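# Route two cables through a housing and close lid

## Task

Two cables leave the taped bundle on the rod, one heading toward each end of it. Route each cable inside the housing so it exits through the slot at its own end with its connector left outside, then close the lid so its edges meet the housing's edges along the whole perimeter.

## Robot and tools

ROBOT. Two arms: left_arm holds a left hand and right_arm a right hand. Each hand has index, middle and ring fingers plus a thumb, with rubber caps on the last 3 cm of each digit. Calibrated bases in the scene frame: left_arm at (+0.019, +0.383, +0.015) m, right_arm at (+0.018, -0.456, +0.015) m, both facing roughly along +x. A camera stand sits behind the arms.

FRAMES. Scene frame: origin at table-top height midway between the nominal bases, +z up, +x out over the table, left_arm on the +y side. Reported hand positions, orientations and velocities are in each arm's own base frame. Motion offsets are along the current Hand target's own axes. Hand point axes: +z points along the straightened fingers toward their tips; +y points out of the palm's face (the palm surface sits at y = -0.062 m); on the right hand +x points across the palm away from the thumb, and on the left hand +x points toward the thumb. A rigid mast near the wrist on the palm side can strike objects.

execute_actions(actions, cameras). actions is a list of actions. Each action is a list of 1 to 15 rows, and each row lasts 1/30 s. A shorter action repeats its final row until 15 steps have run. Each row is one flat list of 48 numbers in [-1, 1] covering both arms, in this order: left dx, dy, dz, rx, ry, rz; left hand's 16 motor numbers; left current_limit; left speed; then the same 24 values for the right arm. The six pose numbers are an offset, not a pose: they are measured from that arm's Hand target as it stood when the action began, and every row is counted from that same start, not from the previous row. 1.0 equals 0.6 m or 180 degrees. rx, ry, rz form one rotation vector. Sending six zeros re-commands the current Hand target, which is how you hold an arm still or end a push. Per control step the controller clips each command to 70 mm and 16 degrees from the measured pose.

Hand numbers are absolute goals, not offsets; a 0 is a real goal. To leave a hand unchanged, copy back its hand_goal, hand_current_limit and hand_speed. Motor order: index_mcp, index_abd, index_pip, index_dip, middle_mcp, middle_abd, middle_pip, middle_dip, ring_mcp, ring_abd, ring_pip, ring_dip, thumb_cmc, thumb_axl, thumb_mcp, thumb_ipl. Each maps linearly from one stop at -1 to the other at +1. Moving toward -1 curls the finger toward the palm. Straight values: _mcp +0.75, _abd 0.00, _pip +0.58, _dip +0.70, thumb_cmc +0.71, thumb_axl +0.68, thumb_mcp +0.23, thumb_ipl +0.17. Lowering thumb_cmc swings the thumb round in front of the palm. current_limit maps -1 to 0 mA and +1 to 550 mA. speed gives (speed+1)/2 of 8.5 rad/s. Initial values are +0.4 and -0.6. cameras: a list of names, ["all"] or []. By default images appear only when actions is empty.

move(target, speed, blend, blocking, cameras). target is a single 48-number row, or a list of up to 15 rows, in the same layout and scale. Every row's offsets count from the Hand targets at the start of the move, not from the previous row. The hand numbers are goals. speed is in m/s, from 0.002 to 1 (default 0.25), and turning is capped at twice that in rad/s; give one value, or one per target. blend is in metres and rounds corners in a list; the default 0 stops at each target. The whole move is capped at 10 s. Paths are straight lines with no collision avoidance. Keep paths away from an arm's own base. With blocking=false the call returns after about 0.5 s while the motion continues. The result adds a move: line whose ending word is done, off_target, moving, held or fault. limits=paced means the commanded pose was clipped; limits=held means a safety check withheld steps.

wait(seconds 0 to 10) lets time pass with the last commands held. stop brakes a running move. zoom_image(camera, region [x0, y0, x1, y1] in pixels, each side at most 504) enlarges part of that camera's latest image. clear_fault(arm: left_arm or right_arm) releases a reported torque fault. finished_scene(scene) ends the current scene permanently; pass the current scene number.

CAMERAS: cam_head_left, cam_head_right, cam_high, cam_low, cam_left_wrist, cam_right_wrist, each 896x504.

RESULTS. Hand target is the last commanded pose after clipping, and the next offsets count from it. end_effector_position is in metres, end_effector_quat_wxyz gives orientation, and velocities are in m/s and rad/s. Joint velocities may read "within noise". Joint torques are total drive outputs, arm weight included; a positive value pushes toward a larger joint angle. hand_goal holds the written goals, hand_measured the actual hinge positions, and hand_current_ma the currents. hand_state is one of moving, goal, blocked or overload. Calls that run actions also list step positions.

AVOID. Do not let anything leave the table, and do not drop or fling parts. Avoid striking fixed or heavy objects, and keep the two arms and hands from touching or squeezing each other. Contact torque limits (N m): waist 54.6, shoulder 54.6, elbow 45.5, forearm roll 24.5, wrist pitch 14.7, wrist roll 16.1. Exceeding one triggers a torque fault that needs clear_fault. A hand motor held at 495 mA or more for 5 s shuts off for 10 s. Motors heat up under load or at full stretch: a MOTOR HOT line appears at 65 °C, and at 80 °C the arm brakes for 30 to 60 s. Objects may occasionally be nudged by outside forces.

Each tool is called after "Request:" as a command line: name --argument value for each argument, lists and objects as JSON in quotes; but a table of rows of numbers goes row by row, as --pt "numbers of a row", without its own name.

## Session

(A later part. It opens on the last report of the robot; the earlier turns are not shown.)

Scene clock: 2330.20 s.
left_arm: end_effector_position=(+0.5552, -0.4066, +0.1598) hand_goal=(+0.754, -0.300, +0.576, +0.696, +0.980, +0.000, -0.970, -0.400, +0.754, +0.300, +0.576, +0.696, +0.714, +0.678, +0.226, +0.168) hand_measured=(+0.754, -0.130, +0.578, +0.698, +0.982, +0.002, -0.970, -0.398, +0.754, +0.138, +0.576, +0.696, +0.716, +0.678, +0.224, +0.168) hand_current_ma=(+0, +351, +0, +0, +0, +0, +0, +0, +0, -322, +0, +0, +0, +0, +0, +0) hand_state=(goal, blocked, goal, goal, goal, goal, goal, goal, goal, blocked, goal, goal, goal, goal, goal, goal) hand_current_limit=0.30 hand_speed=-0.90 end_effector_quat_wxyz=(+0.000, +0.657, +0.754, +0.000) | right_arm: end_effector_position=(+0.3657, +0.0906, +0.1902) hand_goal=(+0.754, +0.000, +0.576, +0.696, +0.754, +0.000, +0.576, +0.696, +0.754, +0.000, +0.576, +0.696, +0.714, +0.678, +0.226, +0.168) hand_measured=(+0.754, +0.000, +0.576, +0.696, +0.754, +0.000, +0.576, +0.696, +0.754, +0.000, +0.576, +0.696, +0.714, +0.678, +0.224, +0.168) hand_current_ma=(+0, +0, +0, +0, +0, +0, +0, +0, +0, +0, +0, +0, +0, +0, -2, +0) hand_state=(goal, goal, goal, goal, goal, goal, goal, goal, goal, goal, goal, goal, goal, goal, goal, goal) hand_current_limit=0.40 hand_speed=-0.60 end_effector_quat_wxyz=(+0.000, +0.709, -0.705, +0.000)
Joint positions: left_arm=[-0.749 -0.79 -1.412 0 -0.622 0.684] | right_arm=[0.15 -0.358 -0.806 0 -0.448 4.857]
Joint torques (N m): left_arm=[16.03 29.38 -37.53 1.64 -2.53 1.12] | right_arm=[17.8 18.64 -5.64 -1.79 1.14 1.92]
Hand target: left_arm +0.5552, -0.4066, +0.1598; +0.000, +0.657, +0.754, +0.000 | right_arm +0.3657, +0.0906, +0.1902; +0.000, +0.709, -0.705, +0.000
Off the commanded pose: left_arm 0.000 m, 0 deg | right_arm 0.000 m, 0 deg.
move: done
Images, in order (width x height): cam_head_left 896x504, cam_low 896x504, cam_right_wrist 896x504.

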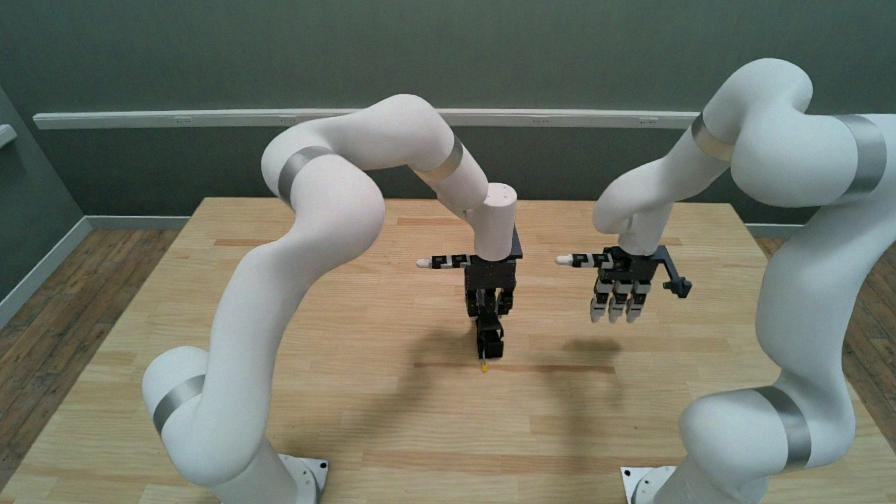

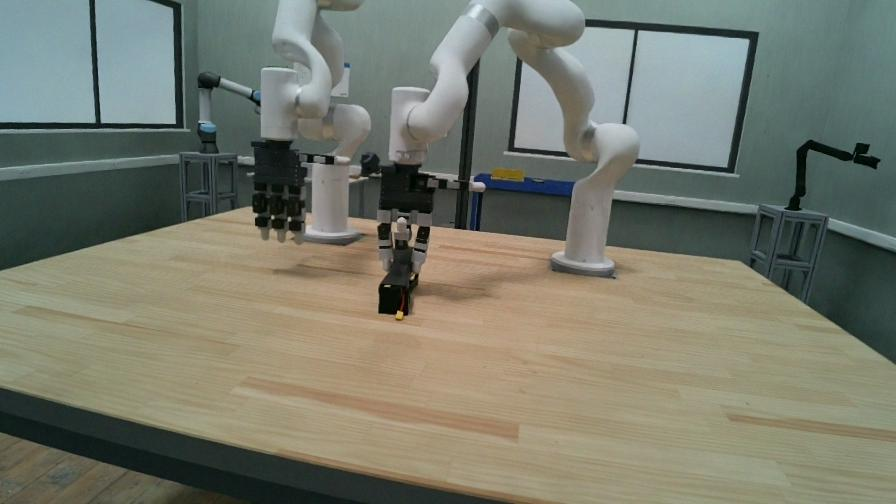

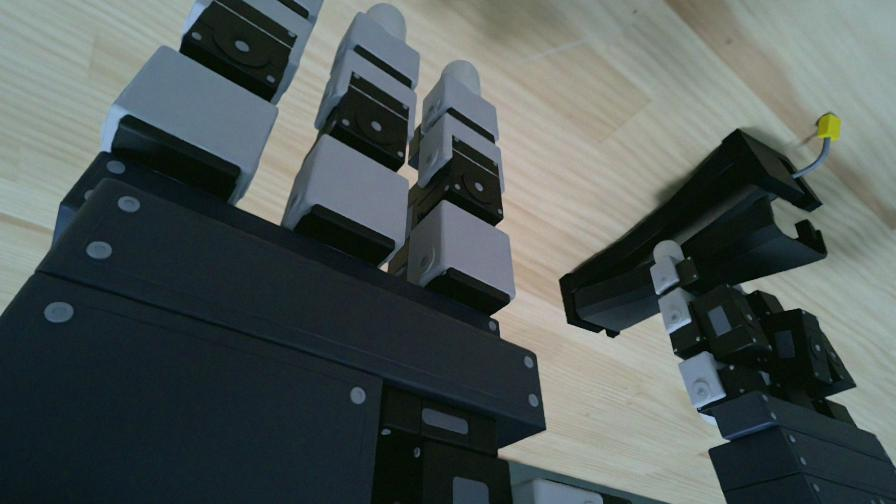

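Request:
move --target '[0,-0.001,0.012,0,0,0,0.754,-0.30,0.576,0.696,0.98,0,-0.97,-0.4,0.754,0.30,0.576,0.696,0.714,0.678,0.226,0.168,0.3,-0.9,0,0,0,0,0,0,0.754,0,0.576,0.696,0.754,0,0.576,0.696,0.754,0,0.576,0.696,0.714,0.678,0.226,0.168,0.4,-0.6]' --speed 0.02 --cameras '["cam_right_wrist","cam_low","cam_head_left"]'

Request:
zoom_image --camera "cam_right_wrist" --region '[680, 110, 860, 290]'

Request:
zoom_image --camera "cam_right_wrist" --region '[540, 220, 700, 350]'

Request:
zoom_image --camera "cam_low" --region '[370, 250, 430, 320]'

Request:
zoom_image --camera "cam_head_left" --region '[465, 305, 515, 375]'

Scene clock: 2355.27 s.
left_arm: end_effector_position=(+0.5547, -0.4066, +0.1527) hand_goal=(+0.754, -0.300, +0.576, +0.696, +0.980, +0.000, -0.970, -0.400, +0.754, +0.300, +0.576, +0.696, +0.714, +0.678, +0.226, +0.168) hand_measured=(+0.754, -0.130, +0.578, +0.698, +0.982, +0.002, -0.970, -0.398, +0.750, +0.138, +0.576, +0.696, +0.716, +0.678, +0.224, +0.168) hand_current_ma=(+0, +351, +0, +0, +0, +0, +0, +0, +0, -322, +0, +0, +0, +0, +0, +0) hand_state=(goal, blocked, goal, goal, goal, goal, goal, goal, goal, blocked, goal, goal, goal, goal, goal, goal) hand_current_limit=0.30 hand_speed=-0.90 end_effector_quat_wxyz=(+0.000, +0.657, +0.754, +0.000) | right_arm: end_effector_position=(+0.3657, +0.0906, +0.1902) hand_goal=(+0.754, +0.000, +0.576, +0.696, +0.754, +0.000, +0.576, +0.696, +0.754, +0.000, +0.576, +0.696, +0.714, +0.678, +0.226, +0.168) hand_measured=(+0.754, +0.000, +0.576, +0.696, +0.754, +0.000, +0.576, +0.696, +0.754, +0.000, +0.576, +0.696, +0.714, +0.678, +0.224, +0.168) hand_current_ma=(+0, +0, +0, +0, +0, +0, +0, +0, +0, +0, +0, +0, +0, +0, -2, +0) hand_state=(goal, goal, goal, goal, goal, goal, goal, goal, goal, goal, goal, goal, goal, goal, goal, goal) hand_current_limit=0.40 hand_speed=-0.60 end_effector_quat_wxyz=(+0.000, +0.709, -0.705, +0.000)
Joint positions: left_arm=[-0.75 -0.8 -1.411 0 -0.61 0.684] | right_arm=[0.15 -0.358 -0.806 0 -0.448 4.857]
Joint torques (N m): left_arm=[-13.85 29.62 -18.23 1.96 2.77 -1.23] | right_arm=[18 18.87 -5.54 -1.57 0.46 2.16]
Hand target: left_arm +0.5546, -0.4066, +0.1526; +0.000, +0.657, +0.754, +0.000 | right_arm +0.3657, +0.0906, +0.1902; +0.000, +0.709, -0.705, +0.000
Off the commanded pose: left_arm 0.000 m, 0 deg | right_arm 0.000 m, 0 deg.
move: done
Images, in order (width x height): cam_head_left 896x504, cam_low 896x504, cam_right_wrist 896x504.

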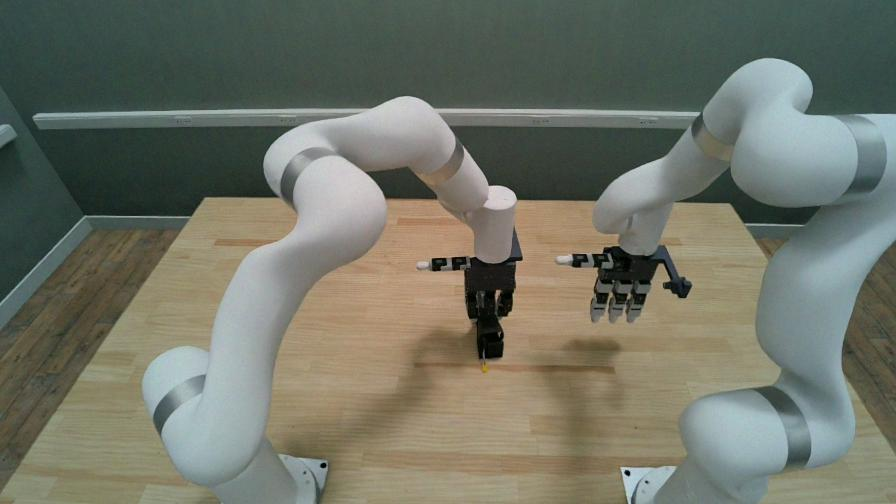

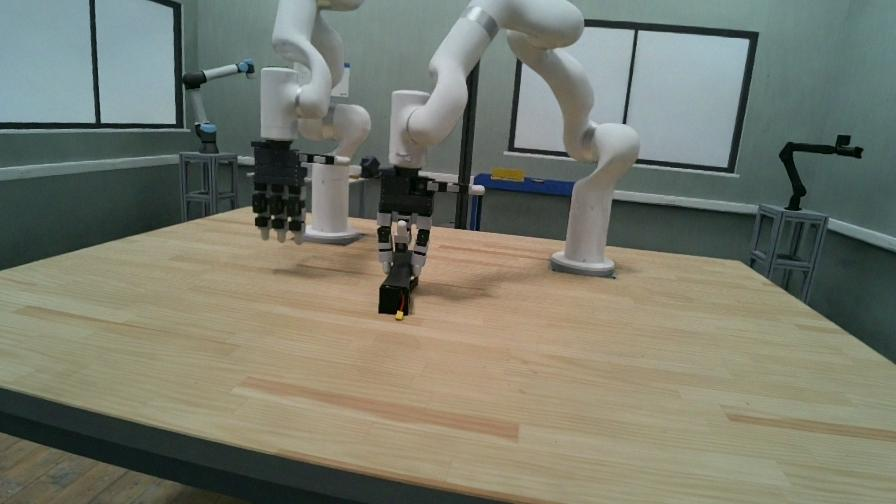

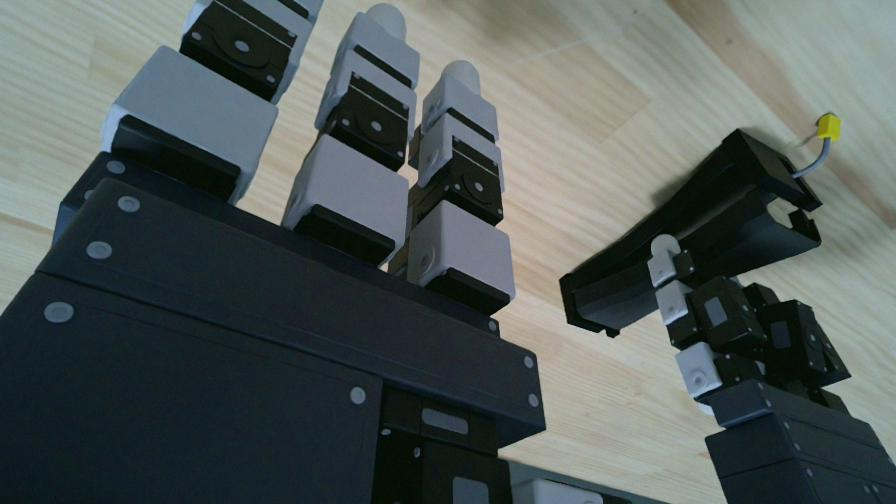

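Scaled by 2.800 from the camera's 896x504 image, which has a finer 1280x720 frame.

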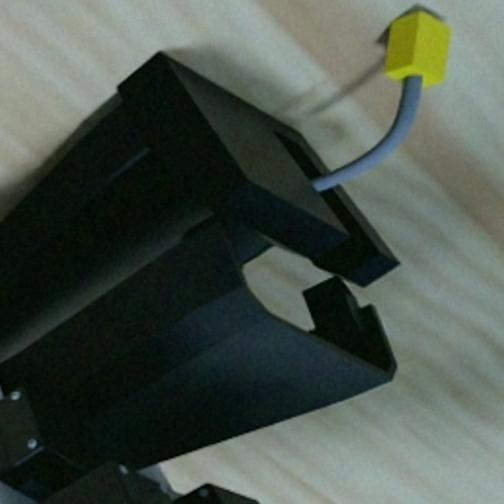

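Scaled by 3.150 from the camera's 896x504 image, which has a finer 1280x720 frame.

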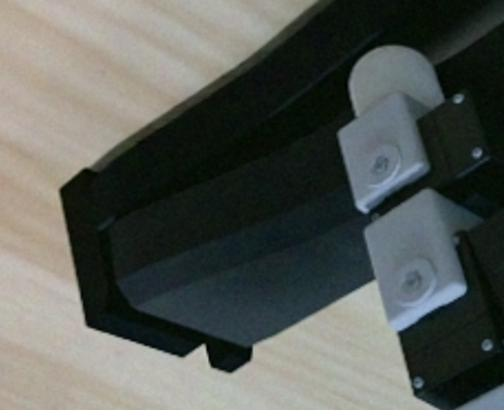

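Scaled by 7.200 from the camera's 896x504 image, which has a finer 1280x720 frame.

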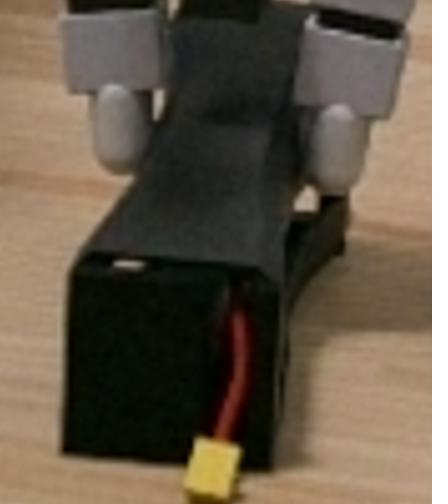

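Scaled by 7.200 from the camera's 896x504 image, which has a finer 1280x720 frame.

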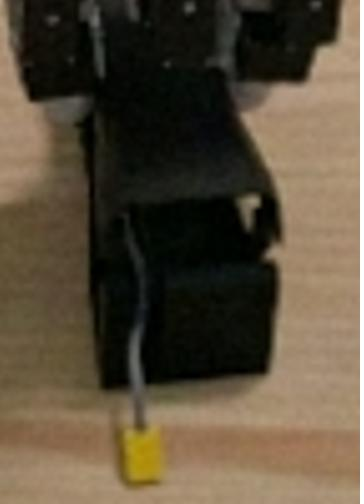

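Request:
move --target '[0,0,0.012,0,0,0,0.754,-0.30,0.576,0.696,0.98,0,-0.97,-0.4,0.754,0.30,0.576,0.696,0.714,0.678,0.226,0.168,0.3,-0.9,0,0,0,0,0,0,0.754,0,0.576,0.696,0.754,0,0.576,0.696,0.754,0,0.576,0.696,0.714,0.678,0.226,0.168,0.4,-0.6]' --speed 0.02 --cameras '["cam_right_wrist","cam_low","cam_head_left"]'

Request:
zoom_image --camera "cam_right_wrist" --region '[680, 110, 860, 290]'

Request:
zoom_image --camera "cam_right_wrist" --region '[540, 220, 700, 350]'

Request:
zoom_image --camera "cam_low" --region '[370, 250, 430, 320]'

Request:
zoom_image --camera "cam_head_left" --region '[465, 305, 515, 375]'

Scene clock: 2366.53 s.
left_arm: end_effector_position=(+0.5546, -0.4066, +0.1454) hand_goal=(+0.754, -0.300, +0.576, +0.696, +0.980, +0.000, -0.970, -0.400, +0.754, +0.300, +0.576, +0.696, +0.714, +0.678, +0.226, +0.168) hand_measured=(+0.744, -0.130, +0.572, +0.696, +0.982, +0.002, -0.970, -0.398, +0.736, +0.140, +0.566, +0.692, +0.716, +0.678, +0.224, +0.168) hand_current_ma=(-3, +351, -1, +0, +0, +0, +0, +0, -8, -318, -2, +0, +0, +0, +0, +0) hand_state=(goal, blocked, goal, goal, goal, goal, goal, goal, goal, blocked, goal, goal, goal, goal, goal, goal) hand_current_limit=0.30 hand_speed=-0.90 end_effector_quat_wxyz=(+0.000, +0.657, +0.754, +0.000) | right_arm: end_effector_position=(+0.3657, +0.0906, +0.1902) hand_goal=(+0.754, +0.000, +0.576, +0.696, +0.754, +0.000, +0.576, +0.696, +0.754, +0.000, +0.576, +0.696, +0.714, +0.678, +0.226, +0.168) hand_measured=(+0.754, +0.000, +0.576, +0.696, +0.754, +0.000, +0.576, +0.696, +0.754, +0.000, +0.576, +0.696, +0.714, +0.678, +0.224, +0.168) hand_current_ma=(+0, +0, +0, +0, +0, +0, +0, +0, +0, +0, +0, +0, +0, +0, -2, +0) hand_state=(goal, goal, goal, goal, goal, goal, goal, goal, goal, goal, goal, goal, goal, goal, goal, goal) hand_current_limit=0.40 hand_speed=-0.60 end_effector_quat_wxyz=(+0.000, +0.709, -0.705, +0.000)
Joint positions: left_arm=[-0.75 -0.811 -1.41 0 -0.599 0.684] | right_arm=[0.15 -0.358 -0.806 0 -0.448 4.857]
Joint torques (N m): left_arm=[-13.54 30.12 -18.86 0.44 2.74 -1.19] | right_arm=[17.61 18.68 -5.53 -1.71 -0.24 2.21]
Hand target: left_arm +0.5546, -0.4067, +0.1454; +0.000, +0.657, +0.754, +0.000 | right_arm +0.3657, +0.0906, +0.1902; +0.000, +0.709, -0.705, +0.000
Off the commanded pose: left_arm 0.000 m, 0 deg | right_arm 0.000 m, 0 deg.
move: done
Images, in order (width x height): cam_head_left 896x504, cam_low 896x504, cam_right_wrist 896x504.

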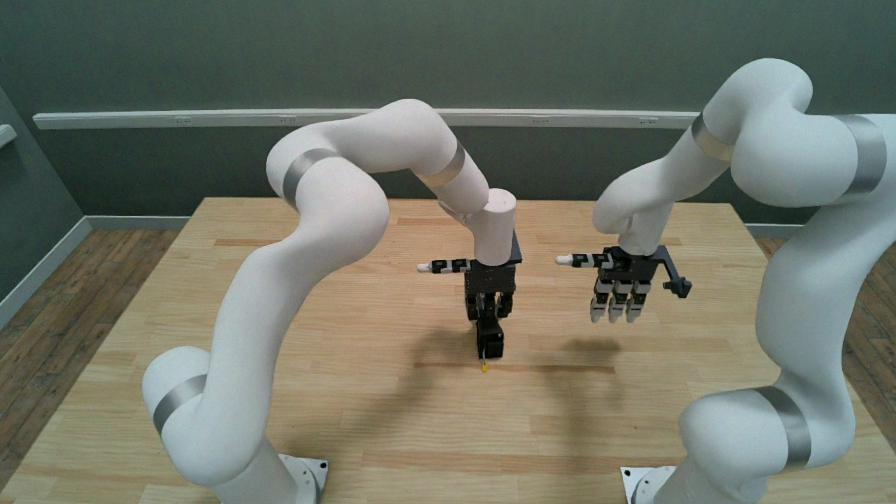

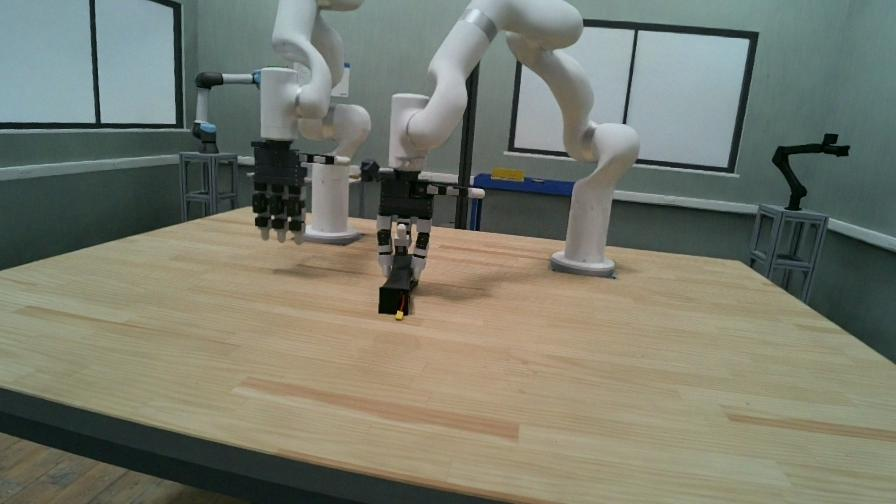

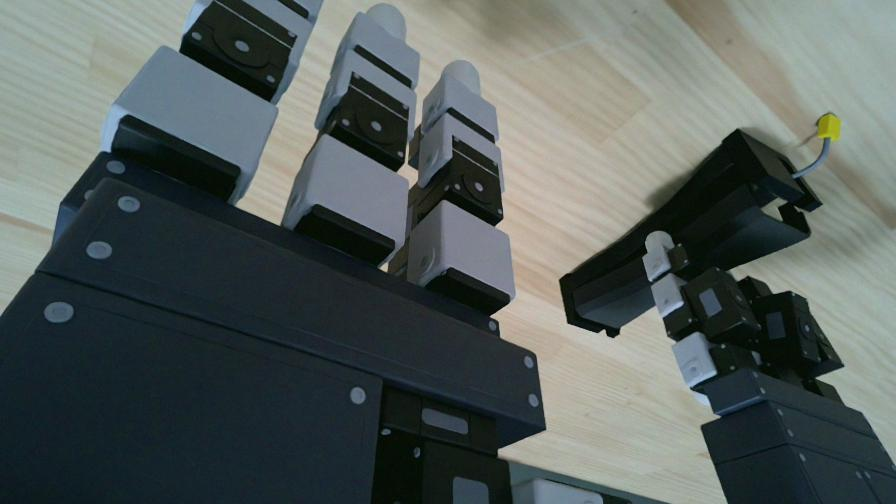

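Scaled by 2.800 from the camera's 896x504 image, which has a finer 1280x720 frame.

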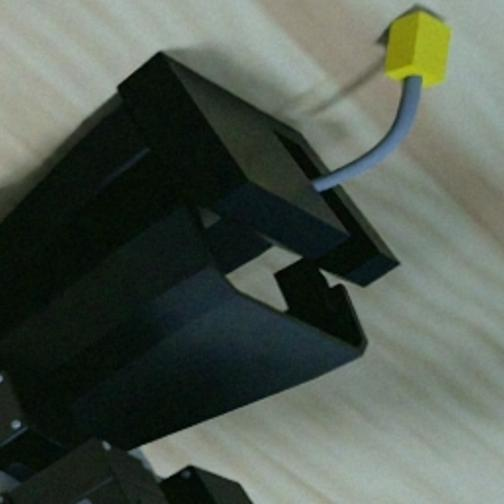

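Scaled by 3.150 from the camera's 896x504 image, which has a finer 1280x720 frame.

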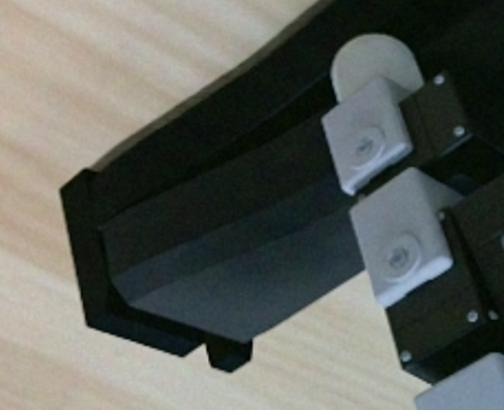

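Scaled by 7.200 from the camera's 896x504 image, which has a finer 1280x720 frame.

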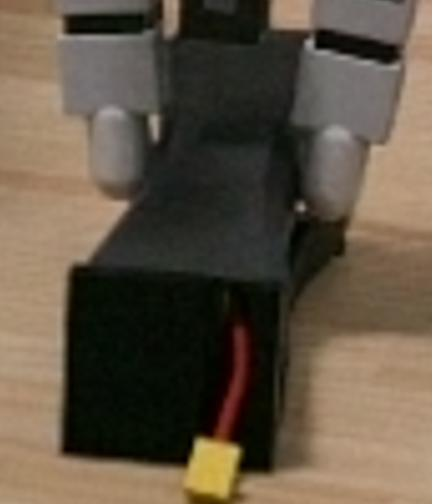

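Scaled by 7.200 from the camera's 896x504 image, which has a finer 1280x720 frame.

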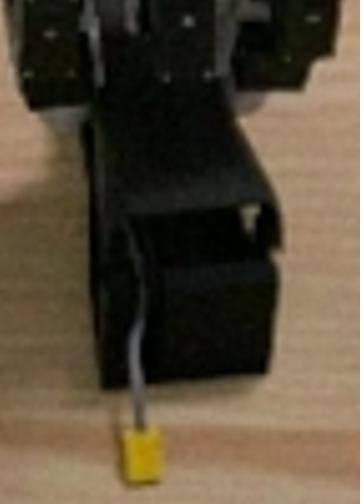

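Request:
move --target '[0,0,0.0115,0,0,0,0.754,-0.30,0.576,0.696,0.98,0,-0.97,-0.4,0.754,0.30,0.576,0.696,0.714,0.678,0.226,0.168,0.3,-0.9,0,0,0,0,0,0,0.754,0,0.576,0.696,0.754,0,0.576,0.696,0.754,0,0.576,0.696,0.714,0.678,0.226,0.168,0.4,-0.6]' --speed 0.02 --cameras '["cam_right_wrist","cam_low","cam_head_left"]'

Request:
zoom_image --camera "cam_right_wrist" --region '[680, 110, 860, 290]'

Request:
zoom_image --camera "cam_right_wrist" --region '[540, 220, 700, 350]'

Request:
zoom_image --camera "cam_low" --region '[370, 250, 430, 320]'

Request:
zoom_image --camera "cam_head_left" --region '[465, 305, 515, 375]'

Scene clock: 2377.50 s.
left_arm: end_effector_position=(+0.5546, -0.4066, +0.1385) hand_goal=(+0.754, -0.300, +0.576, +0.696, +0.980, +0.000, -0.970, -0.400, +0.754, +0.300, +0.576, +0.696, +0.714, +0.678, +0.226, +0.168) hand_measured=(+0.740, -0.130, +0.568, +0.694, +0.982, +0.002, -0.970, -0.398, +0.732, +0.140, +0.564, +0.690, +0.716, +0.678, +0.224, +0.168) hand_current_ma=(-5, +351, -2, +0, +0, +0, +0, +0, -11, -318, -3, -1, +0, +0, +0, +0) hand_state=(goal, blocked, goal, goal, goal, goal, goal, goal, blocked, blocked, goal, goal, goal, goal, goal, goal) hand_current_limit=0.30 hand_speed=-0.90 end_effector_quat_wxyz=(+0.000, +0.657, +0.754, +0.000) | right_arm: end_effector_position=(+0.3657, +0.0906, +0.1902) hand_goal=(+0.754, +0.000, +0.576, +0.696, +0.754, +0.000, +0.576, +0.696, +0.754, +0.000, +0.576, +0.696, +0.714, +0.678, +0.226, +0.168) hand_measured=(+0.754, +0.000, +0.576, +0.696, +0.754, +0.000, +0.576, +0.696, +0.754, +0.000, +0.576, +0.696, +0.714, +0.678, +0.224, +0.168) hand_current_ma=(+0, +0, +0, +0, +0, +0, +0, +0, +0, +0, +0, +0, +0, +0, -2, +0) hand_state=(goal, goal, goal, goal, goal, goal, goal, goal, goal, goal, goal, goal, goal, goal, goal, goal) hand_current_limit=0.40 hand_speed=-0.60 end_effector_quat_wxyz=(+0.000, +0.709, -0.705, +0.000)
Joint positions: left_arm=[-0.75 -0.822 -1.41 0 -0.588 0.684] | right_arm=[0.15 -0.358 -0.806 0 -0.448 4.857]
Joint torques (N m): left_arm=[-14.41 29.89 -34.81 -1.89 2.71 -0.87] | right_arm=[17.6 18.22 -5.84 -1.71 -0.99 2.11]
Hand target: left_arm +0.5546, -0.4067, +0.1385; +0.000, +0.657, +0.754, +0.000 | right_arm +0.3657, +0.0906, +0.1902; +0.000, +0.709, -0.705, +0.000
Off the commanded pose: left_arm 0.000 m, 0 deg | right_arm 0.000 m, 0 deg.
move: done
Images, in order (width x height): cam_head_left 896x504, cam_low 896x504, cam_right_wrist 896x504.

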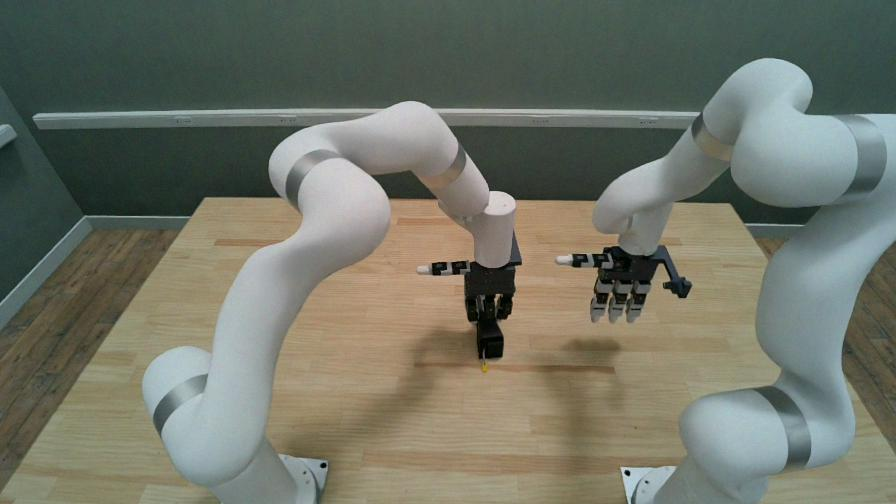

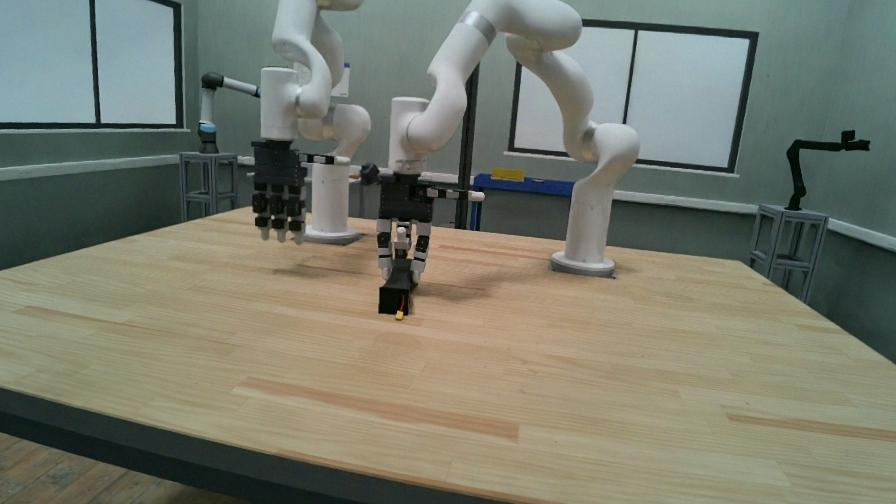

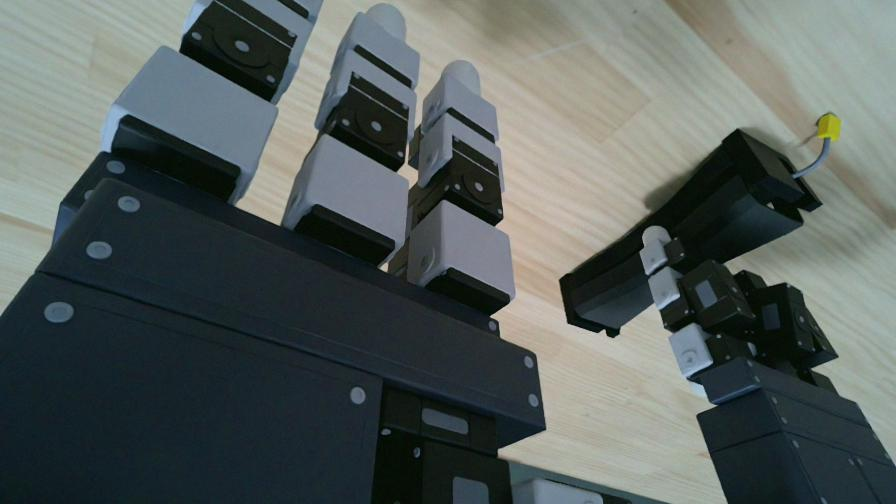

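Scaled by 2.800 from the camera's 896x504 image, which has a finer 1280x720 frame.

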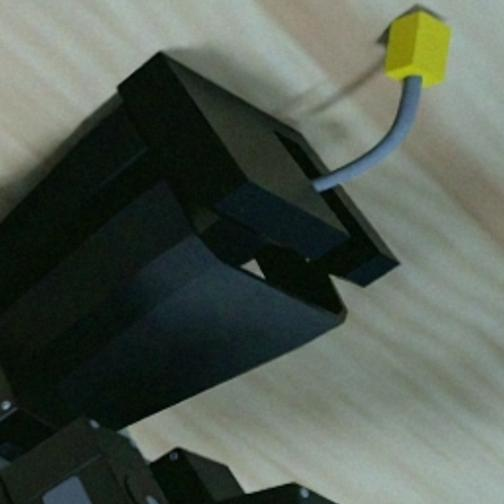

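Scaled by 3.150 from the camera's 896x504 image, which has a finer 1280x720 frame.

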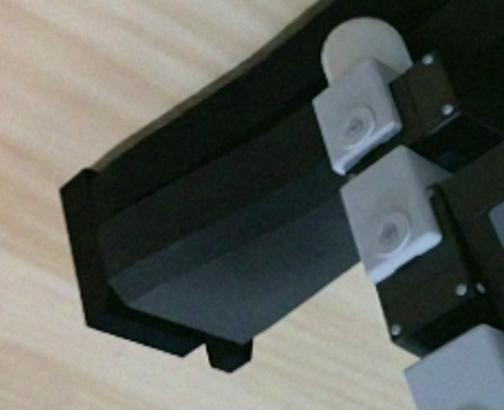

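Scaled by 7.200 from the camera's 896x504 image, which has a finer 1280x720 frame.

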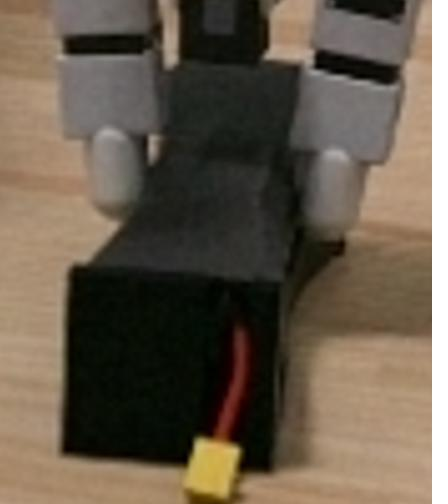

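Scaled by 7.200 from the camera's 896x504 image, which has a finer 1280x720 frame.

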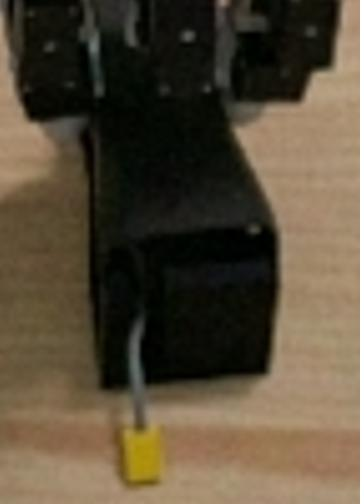

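Request:
move --target '[0,0,0.009,0,0,0,0.754,-0.30,0.576,0.696,0.98,0,-0.97,-0.4,0.754,0.30,0.576,0.696,0.714,0.678,0.226,0.168,0.3,-0.9,0,0,0,0,0,0,0.754,0,0.576,0.696,0.754,0,0.576,0.696,0.754,0,0.576,0.696,0.714,0.678,0.226,0.168,0.4,-0.6]' --speed 0.02 --cameras '["cam_right_wrist","cam_low","cam_head_left"]'

Request:
zoom_image --camera "cam_right_wrist" --region '[680, 110, 860, 290]'

Request:
zoom_image --camera "cam_low" --region '[370, 250, 430, 320]'

Request:
zoom_image --camera "cam_head_left" --region '[465, 305, 515, 375]'

Scene clock: 2388.57 s.
left_arm: end_effector_position=(+0.5546, -0.4067, +0.1332) hand_goal=(+0.754, -0.300, +0.576, +0.696, +0.980, +0.000, -0.970, -0.400, +0.754, +0.300, +0.576, +0.696, +0.714, +0.678, +0.226, +0.168) hand_measured=(+0.740, -0.130, +0.568, +0.694, +0.982, +0.002, -0.970, -0.398, +0.732, +0.140, +0.564, +0.690, +0.716, +0.678, +0.224, +0.168) hand_current_ma=(-5, +351, -2, +0, +0, +0, +0, +0, -11, -318, -3, -1, +0, +0, +0, +0) hand_state=(goal, blocked, goal, goal, goal, goal, goal, goal, blocked, blocked, goal, goal, goal, goal, goal, goal) hand_current_limit=0.30 hand_speed=-0.90 end_effector_quat_wxyz=(+0.000, +0.657, +0.754, +0.000) | right_arm: end_effector_position=(+0.3657, +0.0906, +0.1902) hand_goal=(+0.754, +0.000, +0.576, +0.696, +0.754, +0.000, +0.576, +0.696, +0.754, +0.000, +0.576, +0.696, +0.714, +0.678, +0.226, +0.168) hand_measured=(+0.754, +0.000, +0.576, +0.696, +0.754, +0.000, +0.576, +0.696, +0.754, +0.000, +0.576, +0.696, +0.714, +0.678, +0.224, +0.168) hand_current_ma=(+0, +0, +0, +0, +0, +0, +0, +0, +0, +0, +0, +0, +0, +0, -2, +0) hand_state=(goal, goal, goal, goal, goal, goal, goal, goal, goal, goal, goal, goal, goal, goal, goal, goal) hand_current_limit=0.40 hand_speed=-0.60 end_effector_quat_wxyz=(+0.000, +0.709, -0.705, +0.000)
Joint positions: left_arm=[-0.75 -0.83 -1.411 0 -0.58 0.684] | right_arm=[0.15 -0.358 -0.806 0 -0.448 4.857]
Joint torques (N m): left_arm=[-14.48 30.96 -35.33 -1.8 2.76 -0.25] | right_arm=[17.59 18.39 -5.94 -1.83 -1.65 2.15]
Hand target: left_arm +0.5546, -0.4067, +0.1331; +0.000, +0.657, +0.754, +0.000 | right_arm +0.3657, +0.0906, +0.1902; +0.000, +0.709, -0.705, +0.000
Off the commanded pose: left_arm 0.000 m, 0 deg | right_arm 0.000 m, 0 deg.
move: done
Images, in order (width x height): cam_head_left 896x504, cam_low 896x504, cam_right_wrist 896x504.

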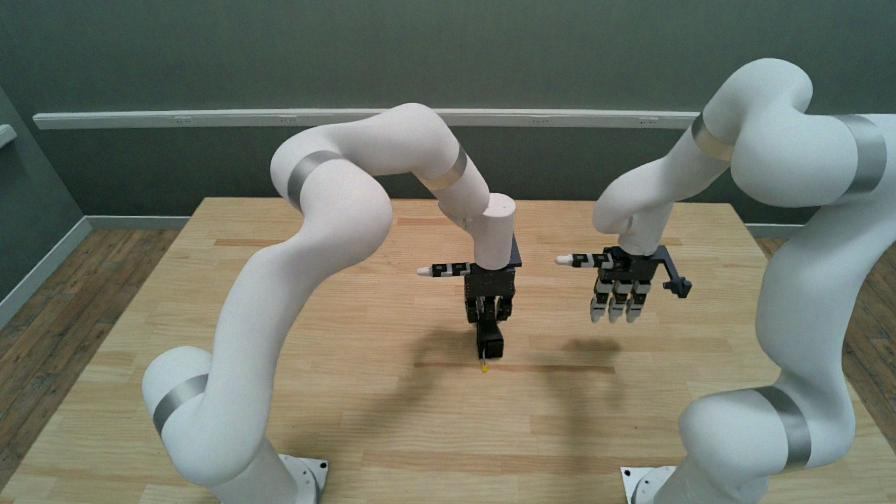

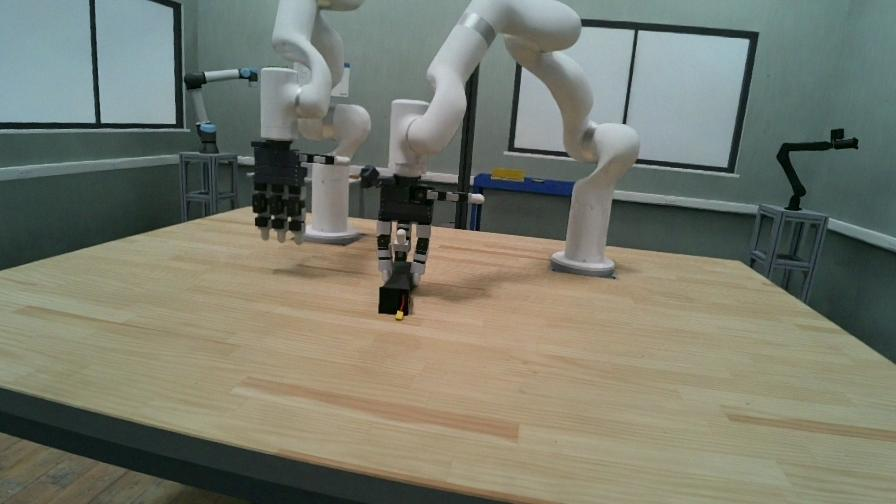

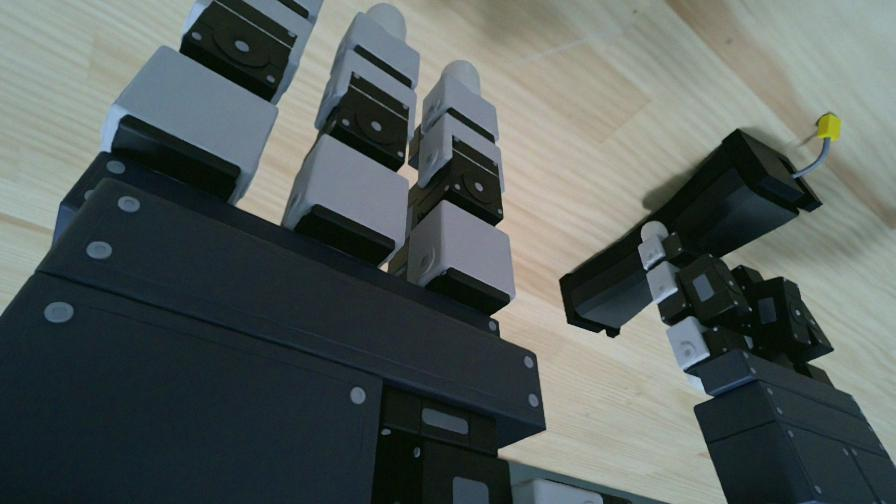

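Scaled by 2.800 from the camera's 896x504 image, which has a finer 1280x720 frame.

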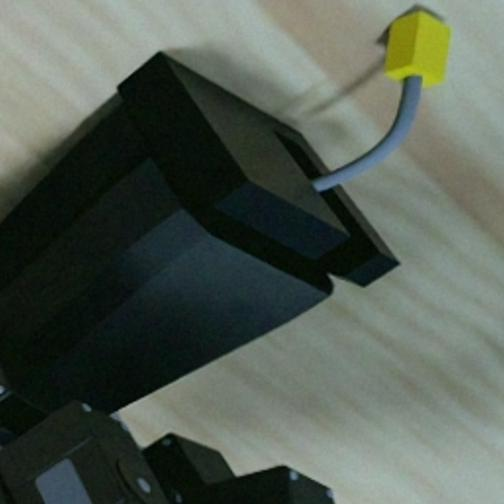

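Scaled by 7.200 from the camera's 896x504 image, which has a finer 1280x720 frame.

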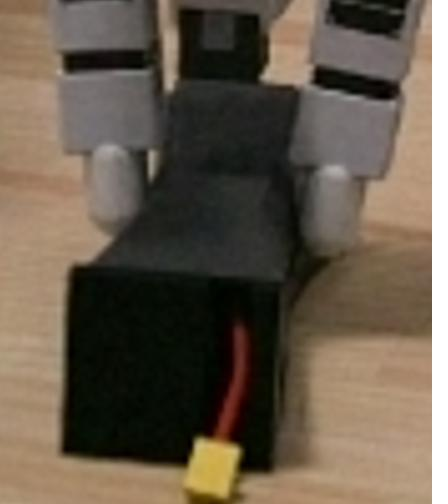

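Scaled by 7.200 from the camera's 896x504 image, which has a finer 1280x720 frame.

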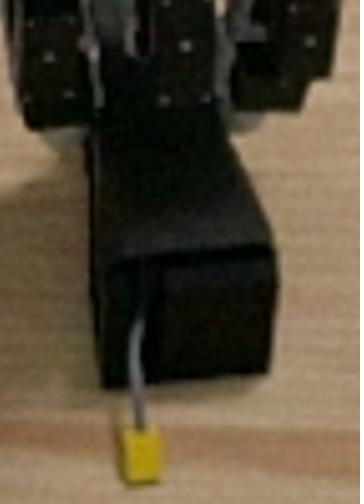

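Request:
move --target '[0,0,0.0045,0,0,0,0.754,-0.30,0.576,0.696,0.98,0,-0.97,-0.4,0.754,0.30,0.576,0.696,0.714,0.678,0.226,0.168,0.3,-0.9,0,0,0,0,0,0,0.754,0,0.576,0.696,0.754,0,0.576,0.696,0.754,0,0.576,0.696,0.714,0.678,0.226,0.168,0.4,-0.6]' --speed 0.02 --cameras '["cam_right_wrist","cam_low","cam_head_left"]'

Request:
zoom_image --camera "cam_right_wrist" --region '[680, 110, 860, 290]'

Request:
zoom_image --camera "cam_right_wrist" --region '[540, 110, 840, 350]'

Request:
zoom_image --camera "cam_head_left" --region '[465, 305, 515, 375]'

Scene clock: 2395.77 s.
left_arm: end_effector_position=(+0.5546, -0.4067, +0.1305) hand_goal=(+0.754, -0.300, +0.576, +0.696, +0.980, +0.000, -0.970, -0.400, +0.754, +0.300, +0.576, +0.696, +0.714, +0.678, +0.226, +0.168) hand_measured=(+0.740, -0.130, +0.568, +0.694, +0.982, +0.002, -0.970, -0.398, +0.734, +0.148, +0.564, +0.690, +0.716, +0.678, +0.224, +0.168) hand_current_ma=(-4, +351, -2, +0, +0, +0, +0, +0, -10, -290, -3, -1, +0, +0, +0, +0) hand_state=(goal, blocked, goal, goal, goal, goal, goal, goal, blocked, blocked, goal, goal, goal, goal, goal, goal) hand_current_limit=0.30 hand_speed=-0.90 end_effector_quat_wxyz=(+0.000, +0.657, +0.754, +0.000) | right_arm: end_effector_position=(+0.3657, +0.0906, +0.1902) hand_goal=(+0.754, +0.000, +0.576, +0.696, +0.754, +0.000, +0.576, +0.696, +0.754, +0.000, +0.576, +0.696, +0.714, +0.678, +0.226, +0.168) hand_measured=(+0.754, +0.000, +0.576, +0.696, +0.754, +0.000, +0.576, +0.696, +0.754, +0.000, +0.576, +0.696, +0.714, +0.678, +0.224, +0.168) hand_current_ma=(+0, +0, +0, +0, +0, +0, +0, +0, +0, +0, +0, +0, +0, +0, -2, +0) hand_state=(goal, goal, goal, goal, goal, goal, goal, goal, goal, goal, goal, goal, goal, goal, goal, goal) hand_current_limit=0.40 hand_speed=-0.60 end_effector_quat_wxyz=(+0.000, +0.709, -0.705, +0.000)
Joint positions: left_arm=[-0.75 -0.835 -1.411 0 -0.576 0.684] | right_arm=[0.15 -0.358 -0.806 0 -0.448 4.857]
Joint torques (N m): left_arm=[-14.05 28.87 -35.3 -1.33 3.47 0.57] | right_arm=[17.88 18.47 -6.12 -1.63 -2.21 2.22]
Hand target: left_arm +0.5546, -0.4067, +0.1304; +0.000, +0.657, +0.754, +0.000 | right_arm +0.3657, +0.0906, +0.1902; +0.000, +0.709, -0.705, +0.000
Off the commanded pose: left_arm 0.000 m, 0 deg | right_arm 0.000 m, 0 deg.
move: done
Images, in order (width x height): cam_head_left 896x504, cam_low 896x504, cam_right_wrist 896x504.

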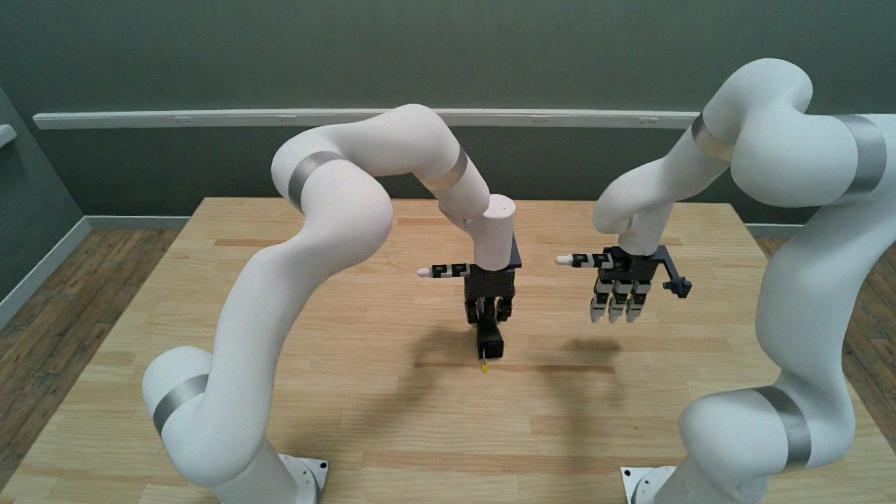

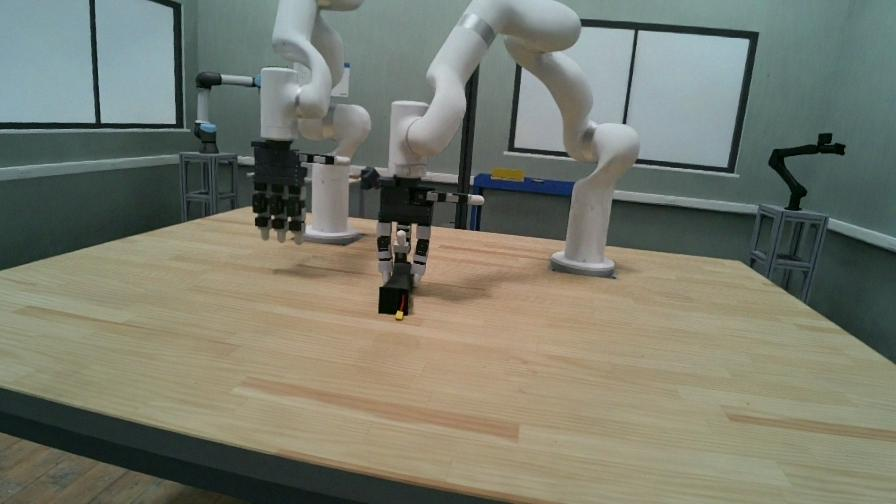

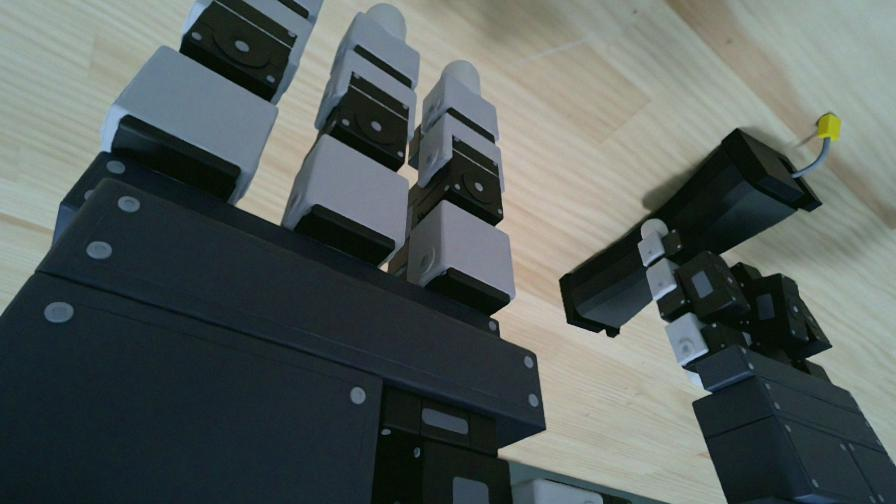

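Scaled by 2.800 from the camera's 896x504 image, which has a finer 1280x720 frame.

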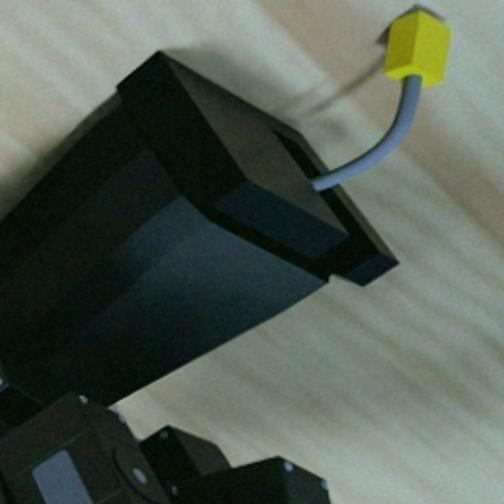

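Scaled by 1.680 from the camera's 896x504 image, which has a finer 1280x720 frame.

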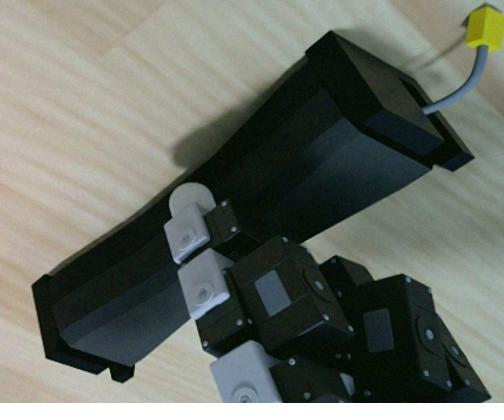

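Scaled by 7.200 from the camera's 896x504 image, which has a finer 1280x720 frame.

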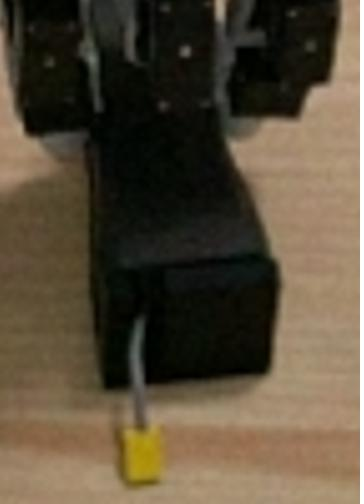

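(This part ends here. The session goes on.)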